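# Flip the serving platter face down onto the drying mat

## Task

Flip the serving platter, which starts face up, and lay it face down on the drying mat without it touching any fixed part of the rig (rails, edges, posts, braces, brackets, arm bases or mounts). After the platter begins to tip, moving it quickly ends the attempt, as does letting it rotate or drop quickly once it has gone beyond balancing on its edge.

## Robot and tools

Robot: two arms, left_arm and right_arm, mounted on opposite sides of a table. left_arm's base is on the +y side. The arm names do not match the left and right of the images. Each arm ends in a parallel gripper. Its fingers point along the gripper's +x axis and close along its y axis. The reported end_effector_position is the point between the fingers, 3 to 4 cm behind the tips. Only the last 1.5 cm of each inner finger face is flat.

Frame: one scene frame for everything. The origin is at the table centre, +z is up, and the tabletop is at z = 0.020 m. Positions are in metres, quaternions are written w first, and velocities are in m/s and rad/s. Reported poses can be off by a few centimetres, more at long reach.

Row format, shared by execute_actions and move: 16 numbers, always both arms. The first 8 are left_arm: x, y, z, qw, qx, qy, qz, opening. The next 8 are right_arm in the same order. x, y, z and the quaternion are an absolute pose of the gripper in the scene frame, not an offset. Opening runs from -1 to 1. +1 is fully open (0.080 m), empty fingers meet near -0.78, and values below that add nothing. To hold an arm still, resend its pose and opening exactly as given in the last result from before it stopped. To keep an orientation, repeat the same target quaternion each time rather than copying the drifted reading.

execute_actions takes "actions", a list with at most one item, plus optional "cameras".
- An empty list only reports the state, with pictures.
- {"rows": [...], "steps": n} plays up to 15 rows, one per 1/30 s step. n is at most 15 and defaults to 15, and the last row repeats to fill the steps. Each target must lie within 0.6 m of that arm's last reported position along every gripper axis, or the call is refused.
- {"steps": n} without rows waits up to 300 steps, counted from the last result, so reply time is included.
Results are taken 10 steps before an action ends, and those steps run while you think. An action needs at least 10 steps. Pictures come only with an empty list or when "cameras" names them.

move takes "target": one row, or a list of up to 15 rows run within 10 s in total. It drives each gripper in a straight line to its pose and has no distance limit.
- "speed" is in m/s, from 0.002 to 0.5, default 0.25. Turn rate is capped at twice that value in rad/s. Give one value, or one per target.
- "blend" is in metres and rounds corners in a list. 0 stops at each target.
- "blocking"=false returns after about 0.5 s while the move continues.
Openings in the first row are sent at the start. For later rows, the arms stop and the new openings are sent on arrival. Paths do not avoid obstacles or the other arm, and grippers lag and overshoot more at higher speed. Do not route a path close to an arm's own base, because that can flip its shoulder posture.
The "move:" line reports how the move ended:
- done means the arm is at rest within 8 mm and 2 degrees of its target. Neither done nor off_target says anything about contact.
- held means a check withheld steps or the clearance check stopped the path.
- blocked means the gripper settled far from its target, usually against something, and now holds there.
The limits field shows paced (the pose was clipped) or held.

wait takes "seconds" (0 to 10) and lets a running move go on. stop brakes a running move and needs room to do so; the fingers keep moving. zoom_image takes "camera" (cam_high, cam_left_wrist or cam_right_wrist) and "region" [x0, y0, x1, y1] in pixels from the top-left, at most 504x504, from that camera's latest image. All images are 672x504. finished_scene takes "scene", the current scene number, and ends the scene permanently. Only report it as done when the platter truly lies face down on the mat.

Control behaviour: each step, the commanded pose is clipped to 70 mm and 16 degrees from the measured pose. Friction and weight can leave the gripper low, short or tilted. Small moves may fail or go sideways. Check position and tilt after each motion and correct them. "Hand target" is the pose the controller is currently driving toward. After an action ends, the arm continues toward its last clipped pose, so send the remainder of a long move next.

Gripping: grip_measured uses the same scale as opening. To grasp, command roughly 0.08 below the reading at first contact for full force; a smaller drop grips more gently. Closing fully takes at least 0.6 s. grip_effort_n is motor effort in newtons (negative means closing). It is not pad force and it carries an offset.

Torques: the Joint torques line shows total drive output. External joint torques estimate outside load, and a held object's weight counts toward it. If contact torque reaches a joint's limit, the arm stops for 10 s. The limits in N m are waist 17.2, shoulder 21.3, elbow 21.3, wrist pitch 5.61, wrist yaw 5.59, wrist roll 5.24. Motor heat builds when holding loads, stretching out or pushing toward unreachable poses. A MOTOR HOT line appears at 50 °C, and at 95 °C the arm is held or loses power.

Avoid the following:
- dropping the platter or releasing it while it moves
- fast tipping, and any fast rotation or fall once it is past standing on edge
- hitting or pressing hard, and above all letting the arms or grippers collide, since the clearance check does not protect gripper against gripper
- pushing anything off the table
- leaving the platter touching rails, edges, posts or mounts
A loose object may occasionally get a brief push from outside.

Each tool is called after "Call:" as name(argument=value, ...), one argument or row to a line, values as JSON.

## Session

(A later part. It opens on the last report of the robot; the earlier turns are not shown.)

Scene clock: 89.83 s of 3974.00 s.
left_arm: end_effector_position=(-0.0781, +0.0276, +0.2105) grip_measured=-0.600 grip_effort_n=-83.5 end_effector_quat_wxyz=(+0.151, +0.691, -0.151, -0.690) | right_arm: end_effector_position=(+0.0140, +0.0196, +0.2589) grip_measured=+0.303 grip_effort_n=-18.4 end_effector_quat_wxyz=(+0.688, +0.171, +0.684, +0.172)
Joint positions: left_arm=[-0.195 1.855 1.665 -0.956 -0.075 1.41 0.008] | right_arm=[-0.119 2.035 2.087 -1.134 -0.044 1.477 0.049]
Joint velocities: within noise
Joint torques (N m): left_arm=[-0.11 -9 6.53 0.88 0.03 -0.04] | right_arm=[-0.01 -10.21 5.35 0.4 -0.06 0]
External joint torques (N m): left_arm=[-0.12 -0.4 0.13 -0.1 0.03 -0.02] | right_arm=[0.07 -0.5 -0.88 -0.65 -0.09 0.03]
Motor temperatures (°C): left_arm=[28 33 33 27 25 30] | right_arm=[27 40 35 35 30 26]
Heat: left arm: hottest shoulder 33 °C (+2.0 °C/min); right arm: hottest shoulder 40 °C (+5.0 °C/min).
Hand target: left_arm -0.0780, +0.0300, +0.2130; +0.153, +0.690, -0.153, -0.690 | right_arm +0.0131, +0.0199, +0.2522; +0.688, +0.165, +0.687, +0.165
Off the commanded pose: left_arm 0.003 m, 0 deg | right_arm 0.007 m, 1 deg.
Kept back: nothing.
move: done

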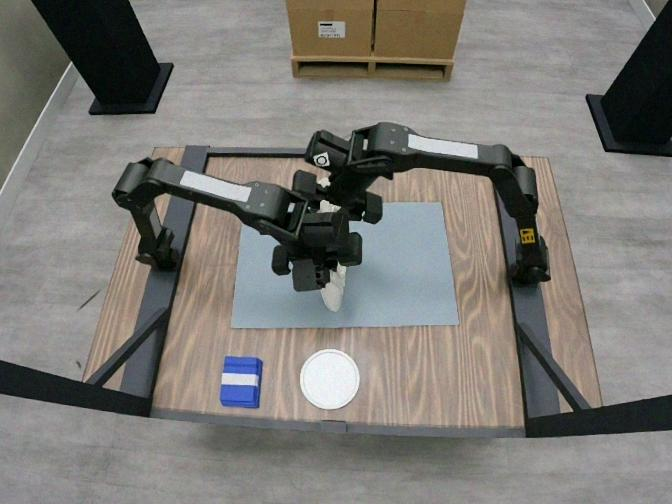

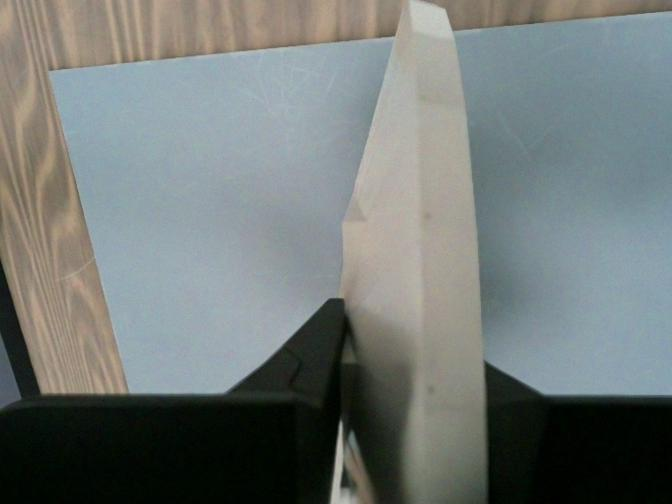

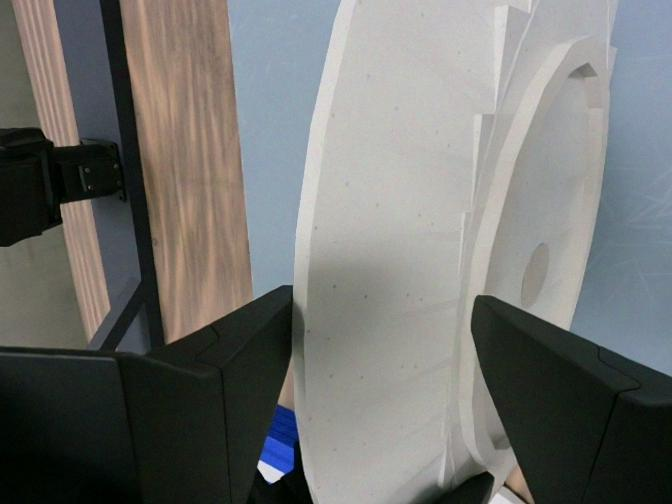

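Call:
move(
  target=[
    [-0.078,0.03,0.213,0.153,0.69,-0.153,-0.69,-1,0.013,0.02,0.256,0.6876,0.1651,0.6876,0.1651,0.8],
  ],
  speed=0.04,
  cameras=[],
)

Call:
move(
  target=[
    [-0.078,0.03,0.213,0.153,0.69,-0.153,-0.69,-1,0.013,-0.018,0.34,0.6876,0.1651,0.6876,0.1651,0.8],
    [-0.078,0.03,0.213,0.153,0.69,-0.153,-0.69,-1,0.015,-0.18,0.33,0.6876,0.1651,0.6876,0.1651,0.8],
  ],
  speed=[0.1,0.2],
)

Call:
move(
  target=[
    [-0.078,0.045,0.205,0.2126,0.6744,-0.2126,-0.6744,-1,0.015,-0.18,0.33,0.6876,0.1651,0.6876,0.1651,0.0],
    [-0.078,0.072,0.192,0.2588,0.658,-0.2588,-0.658,-1,0.015,-0.18,0.33,0.6876,0.1651,0.6876,0.1651,0.0],
  ],
  speed=0.05,
)

Scene clock: 91.20 s of 3974.00 s.
left_arm: end_effector_position=(-0.0782, +0.0275, +0.2105) grip_measured=-0.600 grip_effort_n=-83.5 end_effector_quat_wxyz=(+0.152, +0.691, -0.152, -0.690) | right_arm: end_effector_position=(+0.0138, +0.0171, +0.2590) grip_measured=+0.797 grip_effort_n=15.1 end_effector_quat_wxyz=(+0.689, +0.167, +0.686, +0.167)
Joint positions: left_arm=[-0.196 1.855 1.665 -0.955 -0.075 1.41 0.008] | right_arm=[-0.119 2.039 2.099 -1.157 -0.044 1.477 0.071]
Joint velocities: within noise
Joint torques (N m): left_arm=[-0.01 -8.96 6.54 0.82 0.03 -0.04] | right_arm=[-0.11 -9.79 6.6 0.61 -0.02 0.04]
External joint torques (N m): left_arm=[-0.03 -0.51 0.23 -0.15 0.03 -0.02] | right_arm=[-0.07 -0.06 0.38 -0.42 -0.05 0.06]
Motor temperatures (°C): left_arm=[28 34 33 27 25 30] | right_arm=[27 40 35 34 30 26]
Heat: left arm: hottest shoulder 34 °C (+3.0 °C/min); right arm: hottest shoulder 40 °C (+5.1 °C/min).
Hand target: left_arm -0.0780, +0.0300, +0.2129; +0.153, +0.690, -0.153, -0.690 | right_arm +0.0131, +0.0199, +0.2560; +0.688, +0.165, +0.687, +0.165
Off the commanded pose: left_arm 0.003 m, 0 deg | right_arm 0.004 m, 0 deg.
Kept back: nothing.
move: done
No camera images: "cameras" was empty.

Scene clock: 93.50 s of 3974.00 s.
left_arm: end_effector_position=(-0.0782, +0.0275, +0.2105) grip_measured=-0.600 grip_effort_n=-83.5 end_effector_quat_wxyz=(+0.152, +0.691, -0.152, -0.690) | right_arm: end_effector_position=(+0.0152, -0.1786, +0.3333) grip_measured=+0.797 grip_effort_n=15.1 end_effector_quat_wxyz=(+0.689, +0.169, +0.685, +0.168)
Joint positions: left_arm=[-0.196 1.855 1.665 -0.955 -0.075 1.41 0.008] | right_arm=[-0.216 1.371 1.652 -1.379 -0.086 1.392 0.071]
Joint velocities: within noise
Joint torques (N m): left_arm=[-0.06 -8.96 6.56 0.83 0.03 -0.03] | right_arm=[-0.2 -5.44 3.38 0.86 -0.22 -0.12]
External joint torques (N m): left_arm=[-0.05 -0.31 0.09 -0.18 0.02 -0.01] | right_arm=[-0.2 -1.14 -2.4 -0.19 -0.21 -0.09]
Motor temperatures (°C): left_arm=[28 34 33 27 25 30] | right_arm=[27 41 35 34 30 26]
Heat: left arm: hottest shoulder 34 °C (+3.0 °C/min); right arm: hottest shoulder 41 °C (+6.1 °C/min).
Hand target: left_arm -0.0780, +0.0300, +0.2129; +0.153, +0.690, -0.153, -0.690 | right_arm +0.0150, -0.1800, +0.3301; +0.688, +0.165, +0.688, +0.165
Off the commanded pose: left_arm 0.003 m, 0 deg | right_arm 0.004 m, 1 deg.
Kept back: nothing.
move: done

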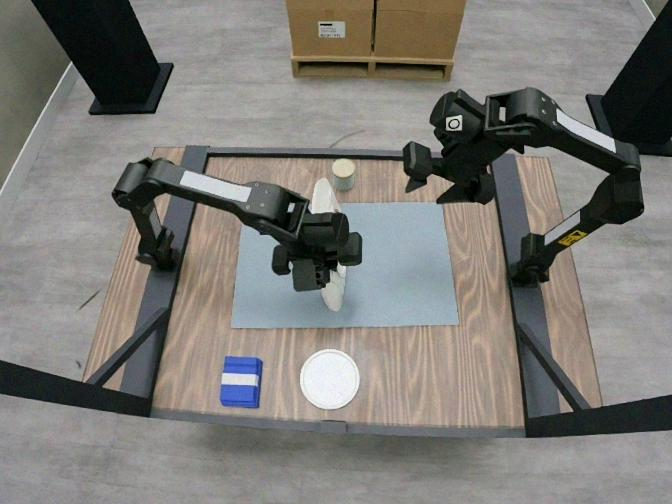

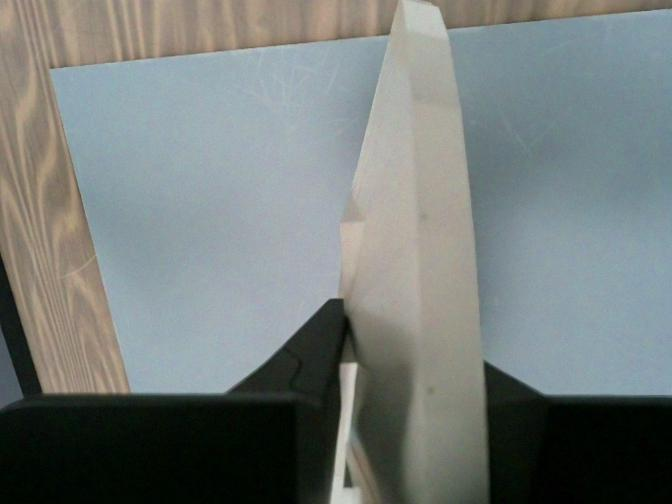

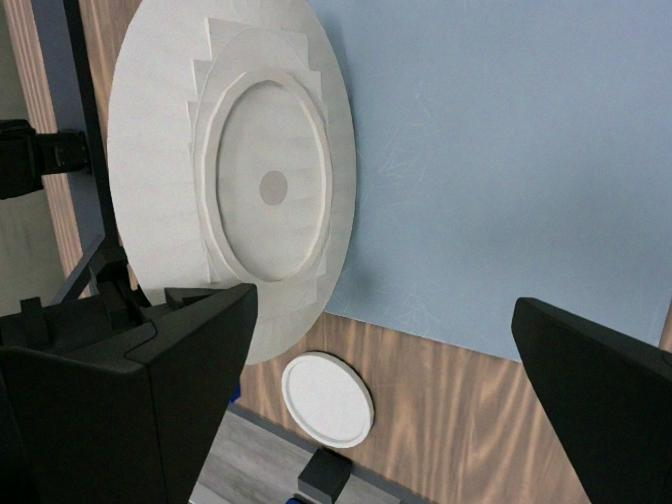

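Scene clock: 97.10 s of 3974.00 s.
left_arm: end_effector_position=(-0.0814, +0.0732, +0.1898) grip_measured=-0.600 grip_effort_n=-83.5 end_effector_quat_wxyz=(+0.253, +0.656, -0.255, -0.664) end_effector_velocity=(+0.001, +0.003, -0.001) end_effector_angular_velocity=(-0.006, -0.011, +0.013) | right_arm: end_effector_position=(+0.0152, -0.1786, +0.3331) grip_measured=+0.003 grip_effort_n=-18.4 end_effector_quat_wxyz=(+0.689, +0.168, +0.685, +0.168)
Joint positions: left_arm=[-0.25 1.499 1.045 -0.394 -0.143 1.397 0.008] | right_arm=[-0.216 1.371 1.652 -1.379 -0.086 1.392 0.035]
Joint velocities: left_arm=[-0.007 -0.012 -0.017 0.007 -0.022 -0.007 0] | right_arm=[within noise]
Joint torques (N m): left_arm=[0.42 -6.12 7.29 2.08 -0.42 0.19] | right_arm=[-0.33 -5.35 3.61 0.79 -0.18 -0.13]
External joint torques (N m): left_arm=[0.38 0.03 0.6 0.71 -0.39 0.23] | right_arm=[-0.31 -1.19 -2.07 -0.24 -0.18 -0.11]
Motor temperatures (°C): left_arm=[28 35 33 28 25 30] | right_arm=[27 40 34 33 30 26]
Heat: left arm: hottest shoulder 35 °C (+4.1 °C/min); right arm: hottest shoulder 40 °C (+4.1 °C/min).
Hand target: left_arm -0.0779, +0.0720, +0.1920; +0.259, +0.658, -0.259, -0.658 | right_arm +0.0149, -0.1800, +0.3300; +0.688, +0.165, +0.688, +0.165
Off the commanded pose: left_arm 0.004 m, 1 deg | right_arm 0.003 m, 1 deg.
Kept back: nothing.
move: done

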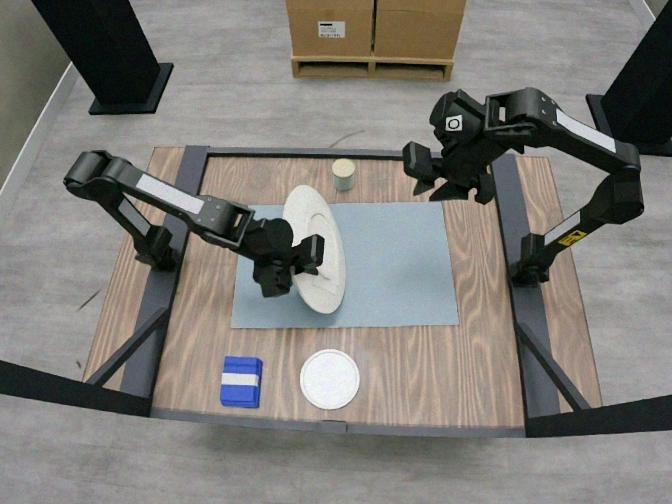

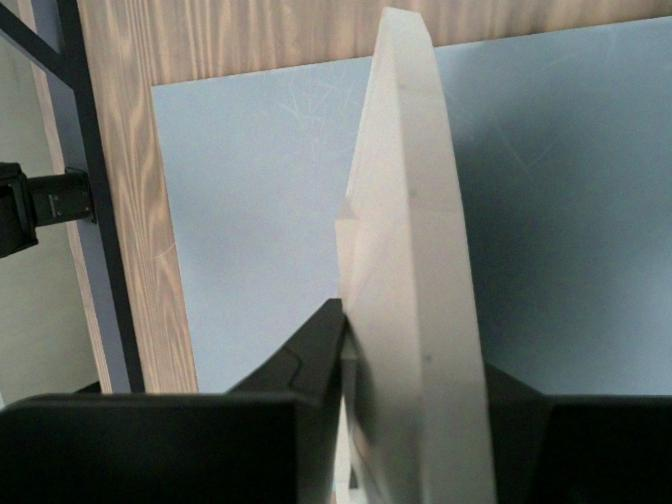

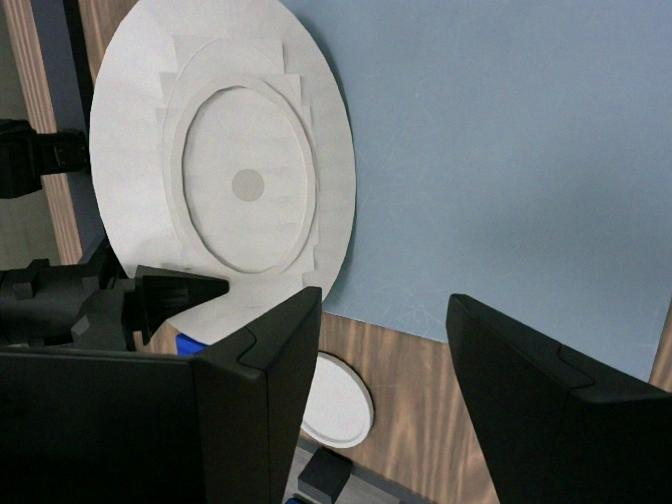

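Call:
move(
  target=[
    [-0.074,0.104,0.16,0.321,0.63,-0.321,-0.63,-1,0.015,-0.18,0.33,0.6876,0.1651,0.6876,0.1651,0.0],
    [-0.07,0.122,0.13,0.3536,0.6124,-0.3536,-0.6124,-1,0.015,-0.18,0.33,0.6876,0.1651,0.6876,0.1651,0.0],
  ],
  speed=0.05,
)

Scene clock: 102.57 s of 3974.00 s.
left_arm: end_effector_position=(-0.0832, +0.1201, +0.1453) grip_measured=-0.600 grip_effort_n=-83.5 end_effector_quat_wxyz=(+0.358, +0.590, -0.375, -0.619) | right_arm: end_effector_position=(+0.0152, -0.1786, +0.3331) grip_measured=+0.003 grip_effort_n=-17.9 end_effector_quat_wxyz=(+0.689, +0.168, +0.685, +0.168)
Joint positions: left_arm=[-0.319 1.315 0.433 0.389 -0.219 1.429 0.008] | right_arm=[-0.216 1.371 1.652 -1.379 -0.086 1.392 0.035]
Joint velocities: within noise
Joint torques (N m): left_arm=[2.13 -1.25 5.4 0.98 -0.73 0.01] | right_arm=[-0.32 -5.59 3.57 0.83 -0.2 -0.15]
External joint torques (N m): left_arm=[2.13 2.79 -0.61 -0.67 -0.69 0.06] | right_arm=[-0.35 -1.3 -2.23 -0.22 -0.19 -0.12]
Motor temperatures (°C): left_arm=[29 35 33 29 25 30] | right_arm=[27 39 33 33 30 26]
Heat: left arm: hottest shoulder 35 °C (+4.0 °C/min); right arm: hottest shoulder 39 °C (+3.0 °C/min).
Hand target: left_arm -0.0703, +0.1228, +0.1305; +0.353, +0.612, -0.354, -0.613 | right_arm +0.0149, -0.1800, +0.3300; +0.688, +0.165, +0.688, +0.165
Off the commanded pose: left_arm 0.020 m, 4 deg | right_arm 0.003 m, 1 deg.
Kept back: nothing.
move: off_target (left_arm)

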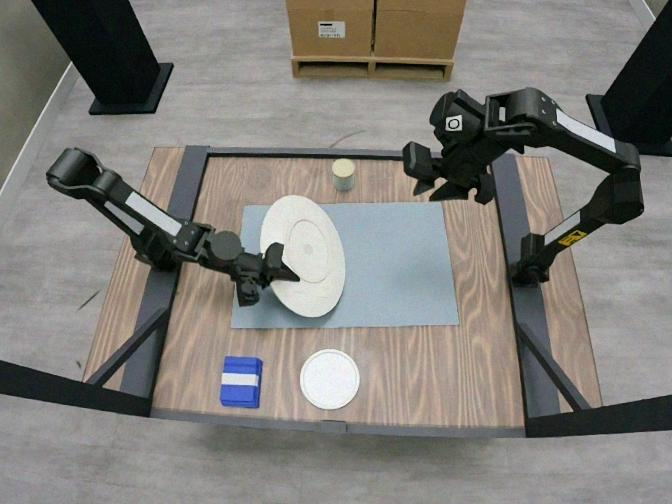

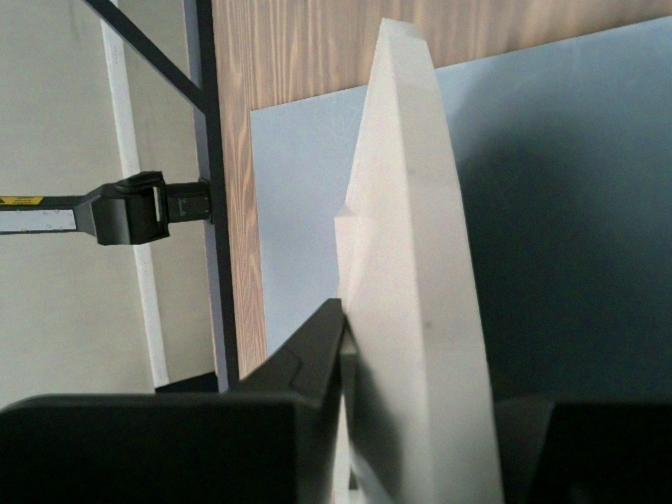

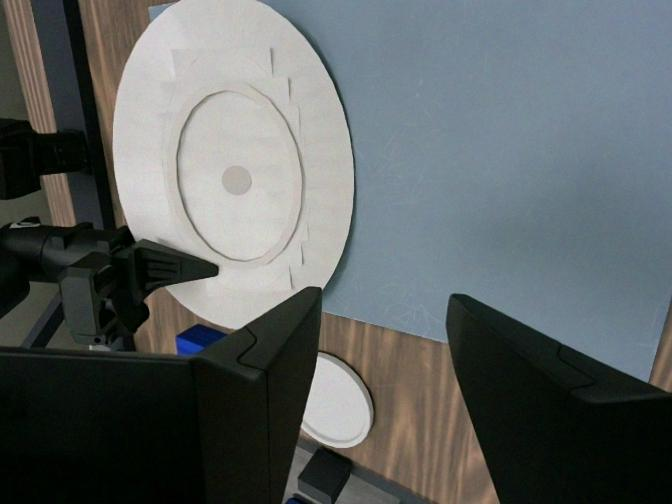

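Call:
move(
  target=[
    [-0.08,0.12,0.145,0.3536,0.6124,-0.3536,-0.6124,-0.4,0.015,-0.18,0.33,0.6876,0.1651,0.6876,0.1651,0.0],
    [-0.08,0.13,0.12,0.3265,0.6272,-0.3265,-0.6272,-0.25,0.015,-0.18,0.33,0.6876,0.1651,0.6876,0.1651,0.0],
  ],
  speed=0.04,
)

Call:
move(
  target=[
    [-0.08,0.136,0.131,0.3265,0.6272,-0.3265,-0.6272,0.1,0.015,-0.18,0.33,0.6876,0.1651,0.6876,0.1651,0.0],
    [-0.08,0.145,0.108,0.3265,0.6272,-0.3265,-0.6272,0.1,0.015,-0.18,0.33,0.6876,0.1651,0.6876,0.1651,0.0],
  ],
  speed=0.04,
)

Scene clock: 105.67 s of 3974.00 s.
left_arm: end_effector_position=(-0.0880, +0.1302, +0.1266) grip_measured=-0.251 grip_effort_n=2.6 end_effector_quat_wxyz=(+0.327, +0.615, -0.337, -0.634) | right_arm: end_effector_position=(+0.0152, -0.1786, +0.3331) grip_measured=+0.003 grip_effort_n=-17.9 end_effector_quat_wxyz=(+0.689, +0.168, +0.685, +0.168)
Joint positions: left_arm=[-0.353 1.33 0.456 0.261 -0.245 1.381 0.024] | right_arm=[-0.216 1.371 1.652 -1.379 -0.086 1.392 0.035]
Joint velocities: within noise
Joint torques (N m): left_arm=[1.31 -2.26 6.57 1.28 -0.61 0.06] | right_arm=[-0.59 -5.5 3.55 0.83 -0.18 -0.15]
External joint torques (N m): left_arm=[1.31 1.89 0.57 -0.3 -0.54 0.1] | right_arm=[-0.6 -1.24 -2.22 -0.22 -0.17 -0.12]
Motor temperatures (°C): left_arm=[29 35 33 29 25 30] | right_arm=[27 39 33 33 30 26]
Heat: left arm: hottest shoulder 35 °C (+4.0 °C/min); right arm: hottest shoulder 39 °C (+2.0 °C/min).
Hand target: left_arm -0.0801, +0.1303, +0.1202; +0.326, +0.627, -0.326, -0.627 | right_arm +0.0149, -0.1800, +0.3300; +0.688, +0.165, +0.688, +0.165
Off the commanded pose: left_arm 0.010 m, 2 deg | right_arm 0.003 m, 1 deg.
Kept back: nothing.
move: off_target (left_arm); target 2's new opening was sent with left_arm's hand 0.014 m and 3 deg from that target

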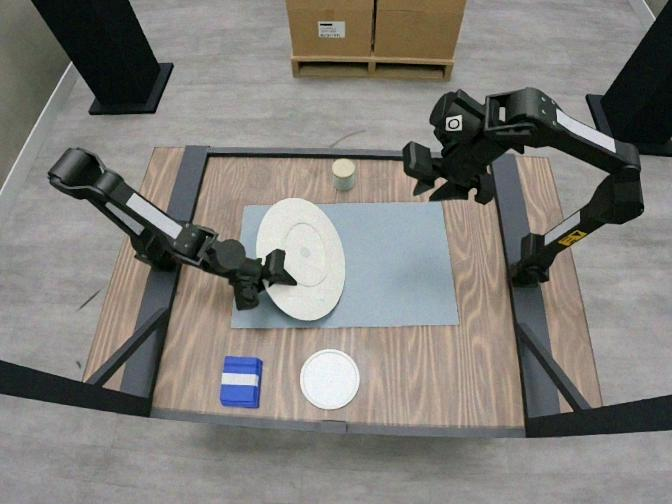

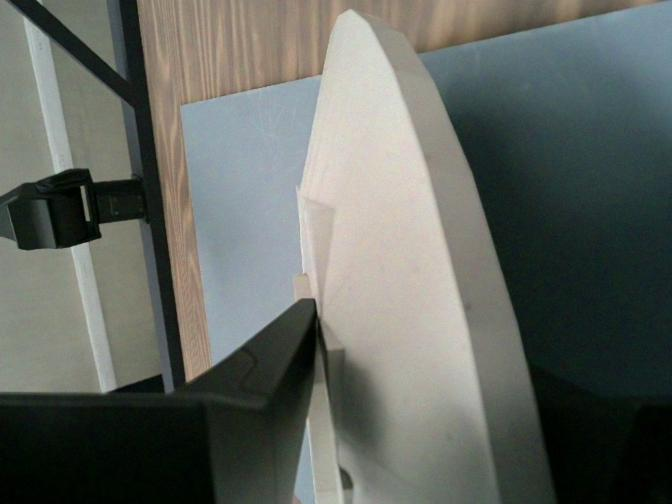

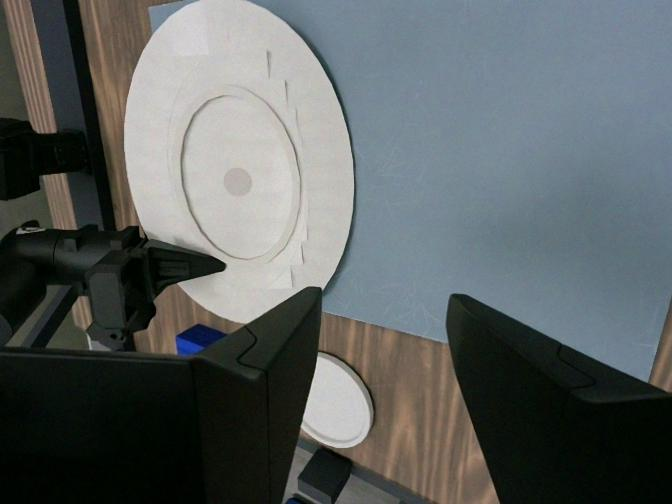

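Scene clock: 106.83 s of 3974.00 s.
left_arm: end_effector_position=(-0.0855, +0.1458, +0.1086) grip_measured=+0.099 grip_effort_n=6.3 end_effector_quat_wxyz=(+0.319, +0.620, -0.332, -0.635) | right_arm: end_effector_position=(+0.0152, -0.1786, +0.3331) grip_measured=+0.003 grip_effort_n=-17.9 end_effector_quat_wxyz=(+0.689, +0.168, +0.685, +0.168)
Joint positions: left_arm=[-0.366 1.321 0.38 0.304 -0.255 1.374 0.039] | right_arm=[-0.216 1.371 1.652 -1.379 -0.086 1.392 0.035]
Joint velocities: within noise
Joint torques (N m): left_arm=[0.56 -3.25 6.4 1.69 -0.95 -0.16] | right_arm=[-0.54 -5.5 3.59 0.78 -0.14 -0.13]
External joint torques (N m): left_arm=[0.55 0.55 0.75 0.16 -0.88 -0.12] | right_arm=[-0.54 -1.3 -2.16 -0.27 -0.14 -0.1]
Motor temperatures (°C): left_arm=[29 35 33 29 26 30] | right_arm=[27 39 33 32 30 26]
Heat: left arm: hottest shoulder 35 °C (+4.0 °C/min); right arm: hottest shoulder 39 °C (+1.0 °C/min).
Hand target: left_arm -0.0801, +0.1451, +0.1080; +0.326, +0.627, -0.327, -0.627 | right_arm +0.0149, -0.1800, +0.3300; +0.688, +0.165, +0.688, +0.165
Off the commanded pose: left_arm 0.006 m, 2 deg | right_arm 0.003 m, 1 deg.
Kept back: nothing.
move: done

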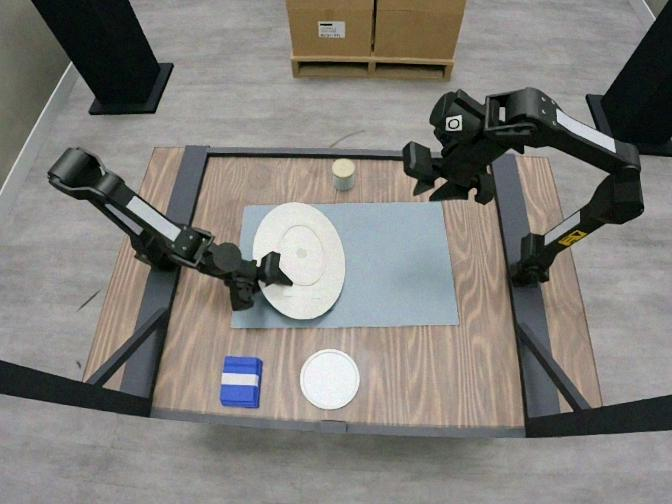

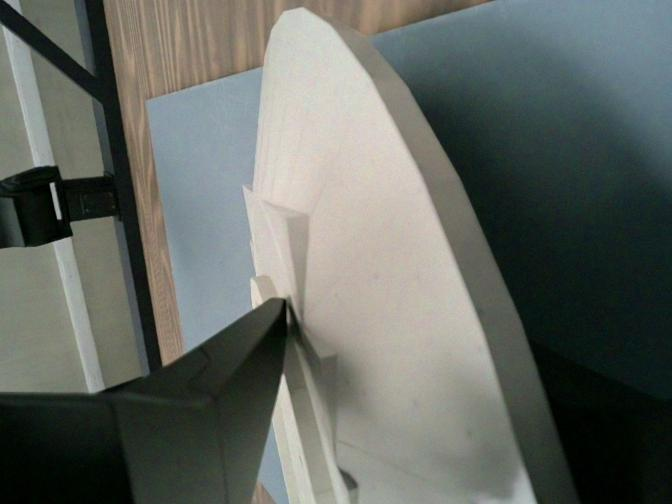

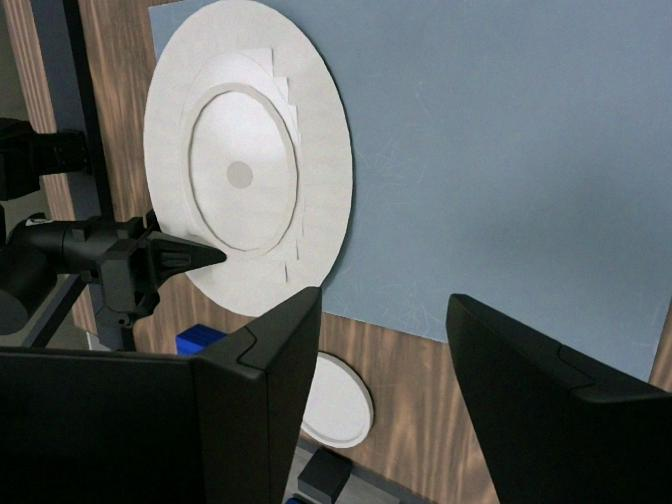

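Nicely on the mat. Continue down and out.

Call:
move(
  target=[
    [-0.08,0.152,0.089,0.2876,0.646,-0.2876,-0.646,0.3,0.015,-0.18,0.33,0.6876,0.1651,0.6876,0.1651,0.0],
    [-0.08,0.153,0.095,0.2876,0.646,-0.2876,-0.646,0.5,0.015,-0.18,0.33,0.6876,0.1651,0.6876,0.1651,0.0],
  ],
  speed=0.04,
  cameras=["cam_left_wrist"],
)

Call:
move(
  target=[
    [-0.08,0.175,0.092,0.2876,0.646,-0.2876,-0.646,0.5,0.015,-0.18,0.33,0.6876,0.1651,0.6876,0.1651,0.0],
    [-0.08,0.2,0.078,0.2876,0.646,-0.2876,-0.646,0.5,0.015,-0.18,0.33,0.6876,0.1651,0.6876,0.1651,0.0],
  ],
  speed=0.04,
)

Scene clock: 109.90 s of 3974.00 s.
left_arm: end_effector_position=(-0.0862, +0.1577, +0.0901) grip_measured=+0.498 grip_effort_n=8.1 end_effector_quat_wxyz=(+0.275, +0.642, -0.287, -0.656) | right_arm: end_effector_position=(+0.0152, -0.1786, +0.3331) grip_measured=+0.003 grip_effort_n=-17.9 end_effector_quat_wxyz=(+0.689, +0.168, +0.685, +0.168)
Joint positions: left_arm=[-0.368 1.339 0.417 0.143 -0.227 1.336 0.057] | right_arm=[-0.216 1.371 1.652 -1.379 -0.086 1.392 0.035]
Joint velocities: within noise
Joint torques (N m): left_arm=[1.1 -4 7.36 1.75 -0.87 0.14] | right_arm=[-0.49 -5.56 3.47 0.81 -0.15 -0.19]
External joint torques (N m): left_arm=[1.12 -0.1 1.68 0.32 -0.81 0.17] | right_arm=[-0.49 -1.36 -2.28 -0.24 -0.15 -0.17]
Motor temperatures (°C): left_arm=[29 34 33 29 26 30] | right_arm=[27 38 32 32 30 26]
Heat: left arm: hottest shoulder 34 °C (+3.0 °C/min); right arm: hottest shoulder 38 °C (-2.0 °C/min).
Hand target: left_arm -0.0800, +0.1532, +0.0950; +0.287, +0.646, -0.288, -0.646 | right_arm +0.0149, -0.1800, +0.3300; +0.688, +0.165, +0.688, +0.165
Off the commanded pose: left_arm 0.009 m, 2 deg | right_arm 0.003 m, 1 deg.
Kept back: nothing.
move: off_target (left_arm)
Images, in order (width x height): cam_left_wrist 672x504.

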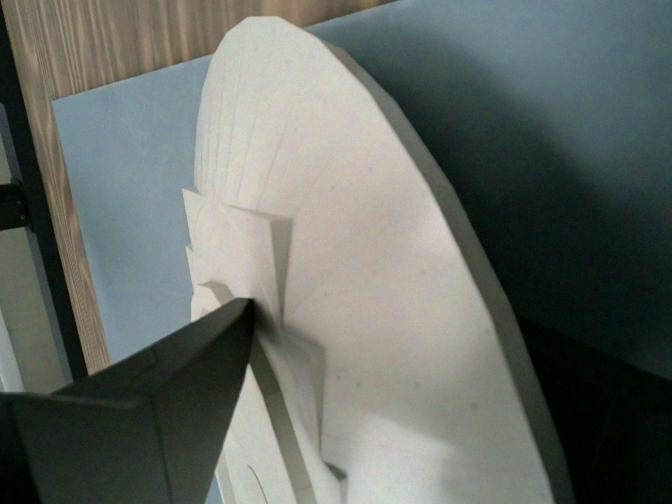

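Scene clock: 111.43 s of 3974.00 s.
left_arm: end_effector_position=(-0.0823, +0.1997, +0.0765) grip_measured=+0.500 grip_effort_n=2.1 end_effector_quat_wxyz=(+0.282, +0.644, -0.286, -0.651) | right_arm: end_effector_position=(+0.0152, -0.1786, +0.3331) grip_measured=+0.003 grip_effort_n=-17.9 end_effector_quat_wxyz=(+0.689, +0.168, +0.685, +0.168)
Joint positions: left_arm=[-0.45 1.187 0.255 0.144 -0.302 1.272 0.057] | right_arm=[-0.216 1.371 1.652 -1.379 -0.086 1.392 0.035]
Joint velocities: within noise
Joint torques (N m): left_arm=[0.05 -3.74 5.85 1.45 -0.62 -0.02] | right_arm=[-0.24 -5.71 3.46 0.79 -0.2 -0.14]
External joint torques (N m): left_arm=[0.05 -0.98 0.15 0 -0.52 0.03] | right_arm=[-0.24 -1.5 -2.28 -0.25 -0.19 -0.12]
Motor temperatures (°C): left_arm=[29 34 33 29 26 30] | right_arm=[27 38 32 32 30 26]
Heat: left arm: hottest shoulder 34 °C (+3.0 °C/min); right arm: hottest shoulder 38 °C (-2.0 °C/min).
Hand target: left_arm -0.0800, +0.2000, +0.0779; +0.287, +0.646, -0.287, -0.646 | right_arm +0.0149, -0.1800, +0.3300; +0.688, +0.165, +0.688, +0.165
Off the commanded pose: left_arm 0.003 m, 1 deg | right_arm 0.003 m, 1 deg.
Kept back: nothing.
move: done

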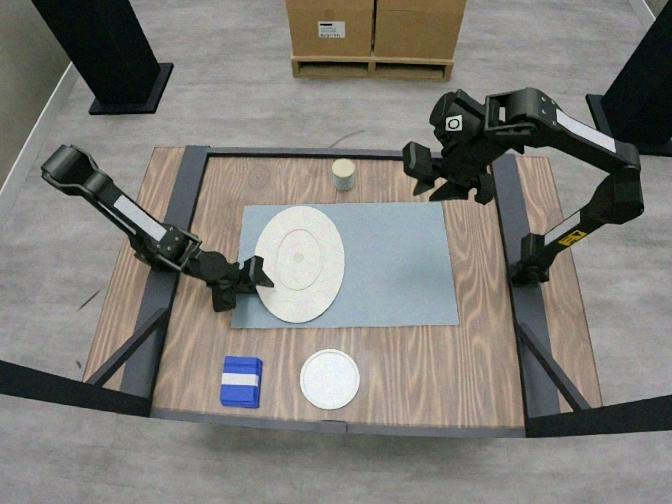

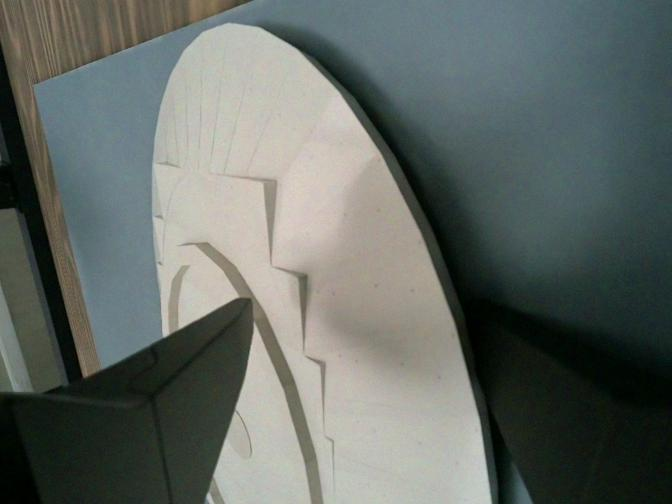

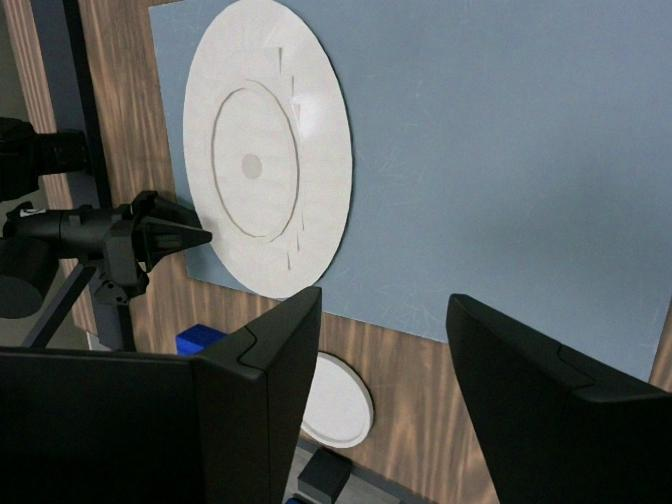

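Call:
move(
  target=[
    [-0.08,0.23,0.085,0.2876,0.646,-0.2876,-0.646,0.5,0.015,-0.18,0.33,0.6876,0.1651,0.6876,0.1651,0.0],
    [-0.08,0.25,0.09,0.2876,0.646,-0.2876,-0.646,0.5,0.015,-0.18,0.33,0.6876,0.1651,0.6876,0.1651,0.0],
    [-0.08,0.28,0.25,0.2876,0.646,-0.2876,-0.646,0.5,0.015,-0.18,0.33,0.6876,0.1651,0.6876,0.1651,0.0],
  ],
  speed=[0.04,0.06,0.15],
)

Call:
zoom_image(
  camera="cam_high",
  region=[220, 180, 380, 340],
)

Scene clock: 114.67 s of 3974.00 s.
left_arm: end_effector_position=(-0.0797, +0.2805, +0.2472) grip_measured=+0.500 grip_effort_n=2.1 end_effector_quat_wxyz=(+0.285, +0.647, -0.287, -0.647) | right_arm: end_effector_position=(+0.0152, -0.1786, +0.3331) grip_measured=+0.003 grip_effort_n=-17.9 end_effector_quat_wxyz=(+0.689, +0.168, +0.685, +0.168)
Joint positions: left_arm=[-0.806 0.696 0.821 -1.036 -0.551 0.979 0.057] | right_arm=[-0.216 1.371 1.652 -1.379 -0.086 1.392 0.035]
Joint velocities: within noise
Joint torques (N m): left_arm=[-0.31 -0.35 8.53 1.05 -0.47 -0.12] | right_arm=[-0.46 -5.5 3.41 0.79 -0.23 -0.1]
External joint torques (N m): left_arm=[-0.31 0.02 2.22 -0.22 -0.23 -0.08] | right_arm=[-0.46 -1.27 -2.38 -0.28 -0.23 -0.07]
Motor temperatures (°C): left_arm=[29 34 33 29 26 30] | right_arm=[27 38 32 32 30 26]
Heat: left arm: hottest shoulder 34 °C (+3.0 °C/min); right arm: hottest shoulder 38 °C (-3.0 °C/min).
Hand target: left_arm -0.0800, +0.2800, +0.2501; +0.288, +0.646, -0.288, -0.646 | right_arm +0.0149, -0.1800, +0.3300; +0.688, +0.165, +0.688, +0.165
Off the commanded pose: left_arm 0.003 m, 0 deg | right_arm 0.003 m, 1 deg.
Kept back: nothing.
move: done

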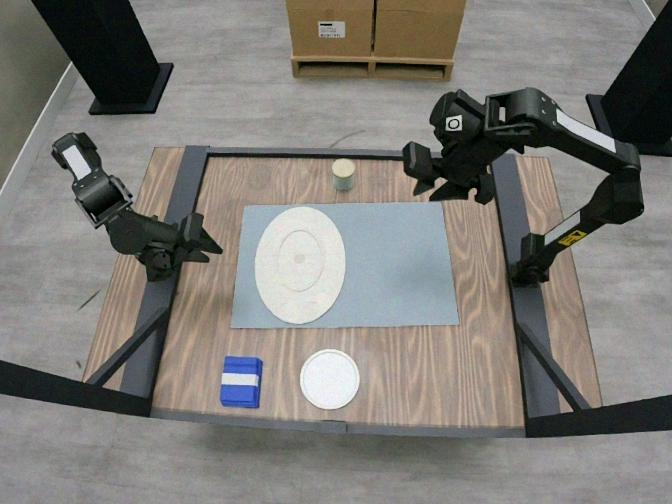

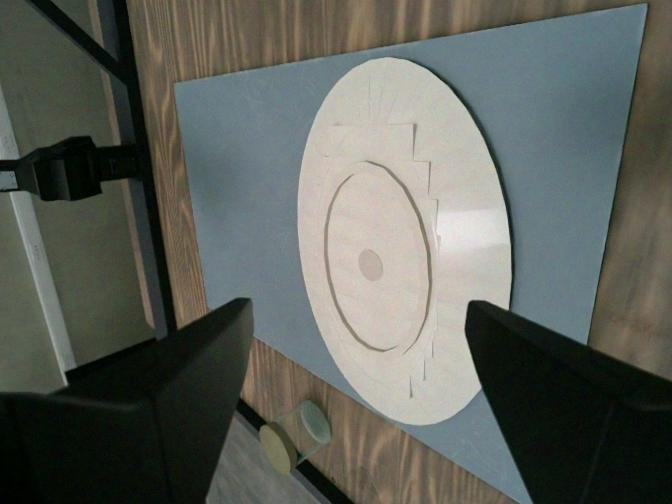

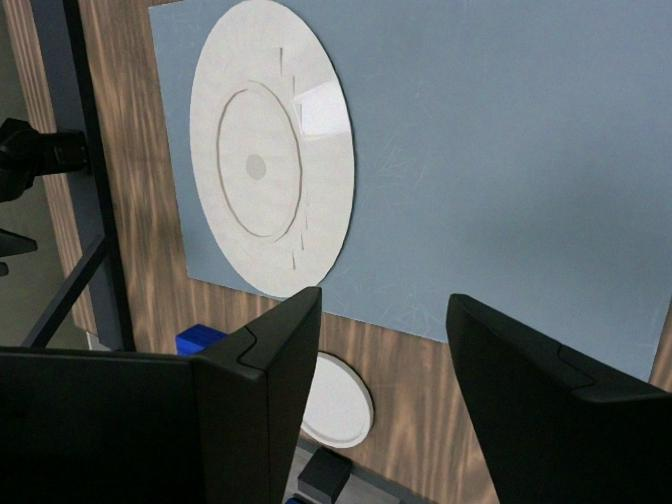

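Scaled by 3.150 from the camera's 672x504 image, which has a finer 960x720 frame.

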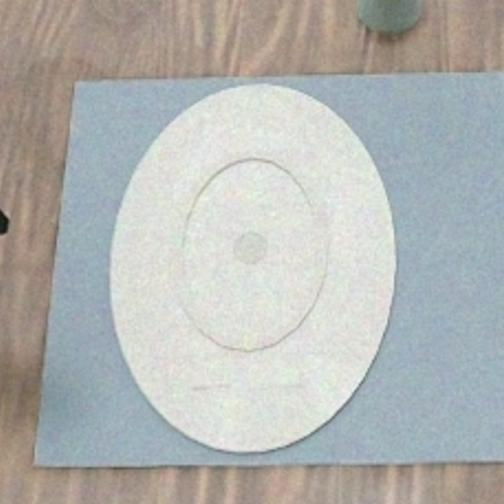

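Call:
finished_scene(
  scene=2,
  done=true,
)

The scene is finished: the task was done.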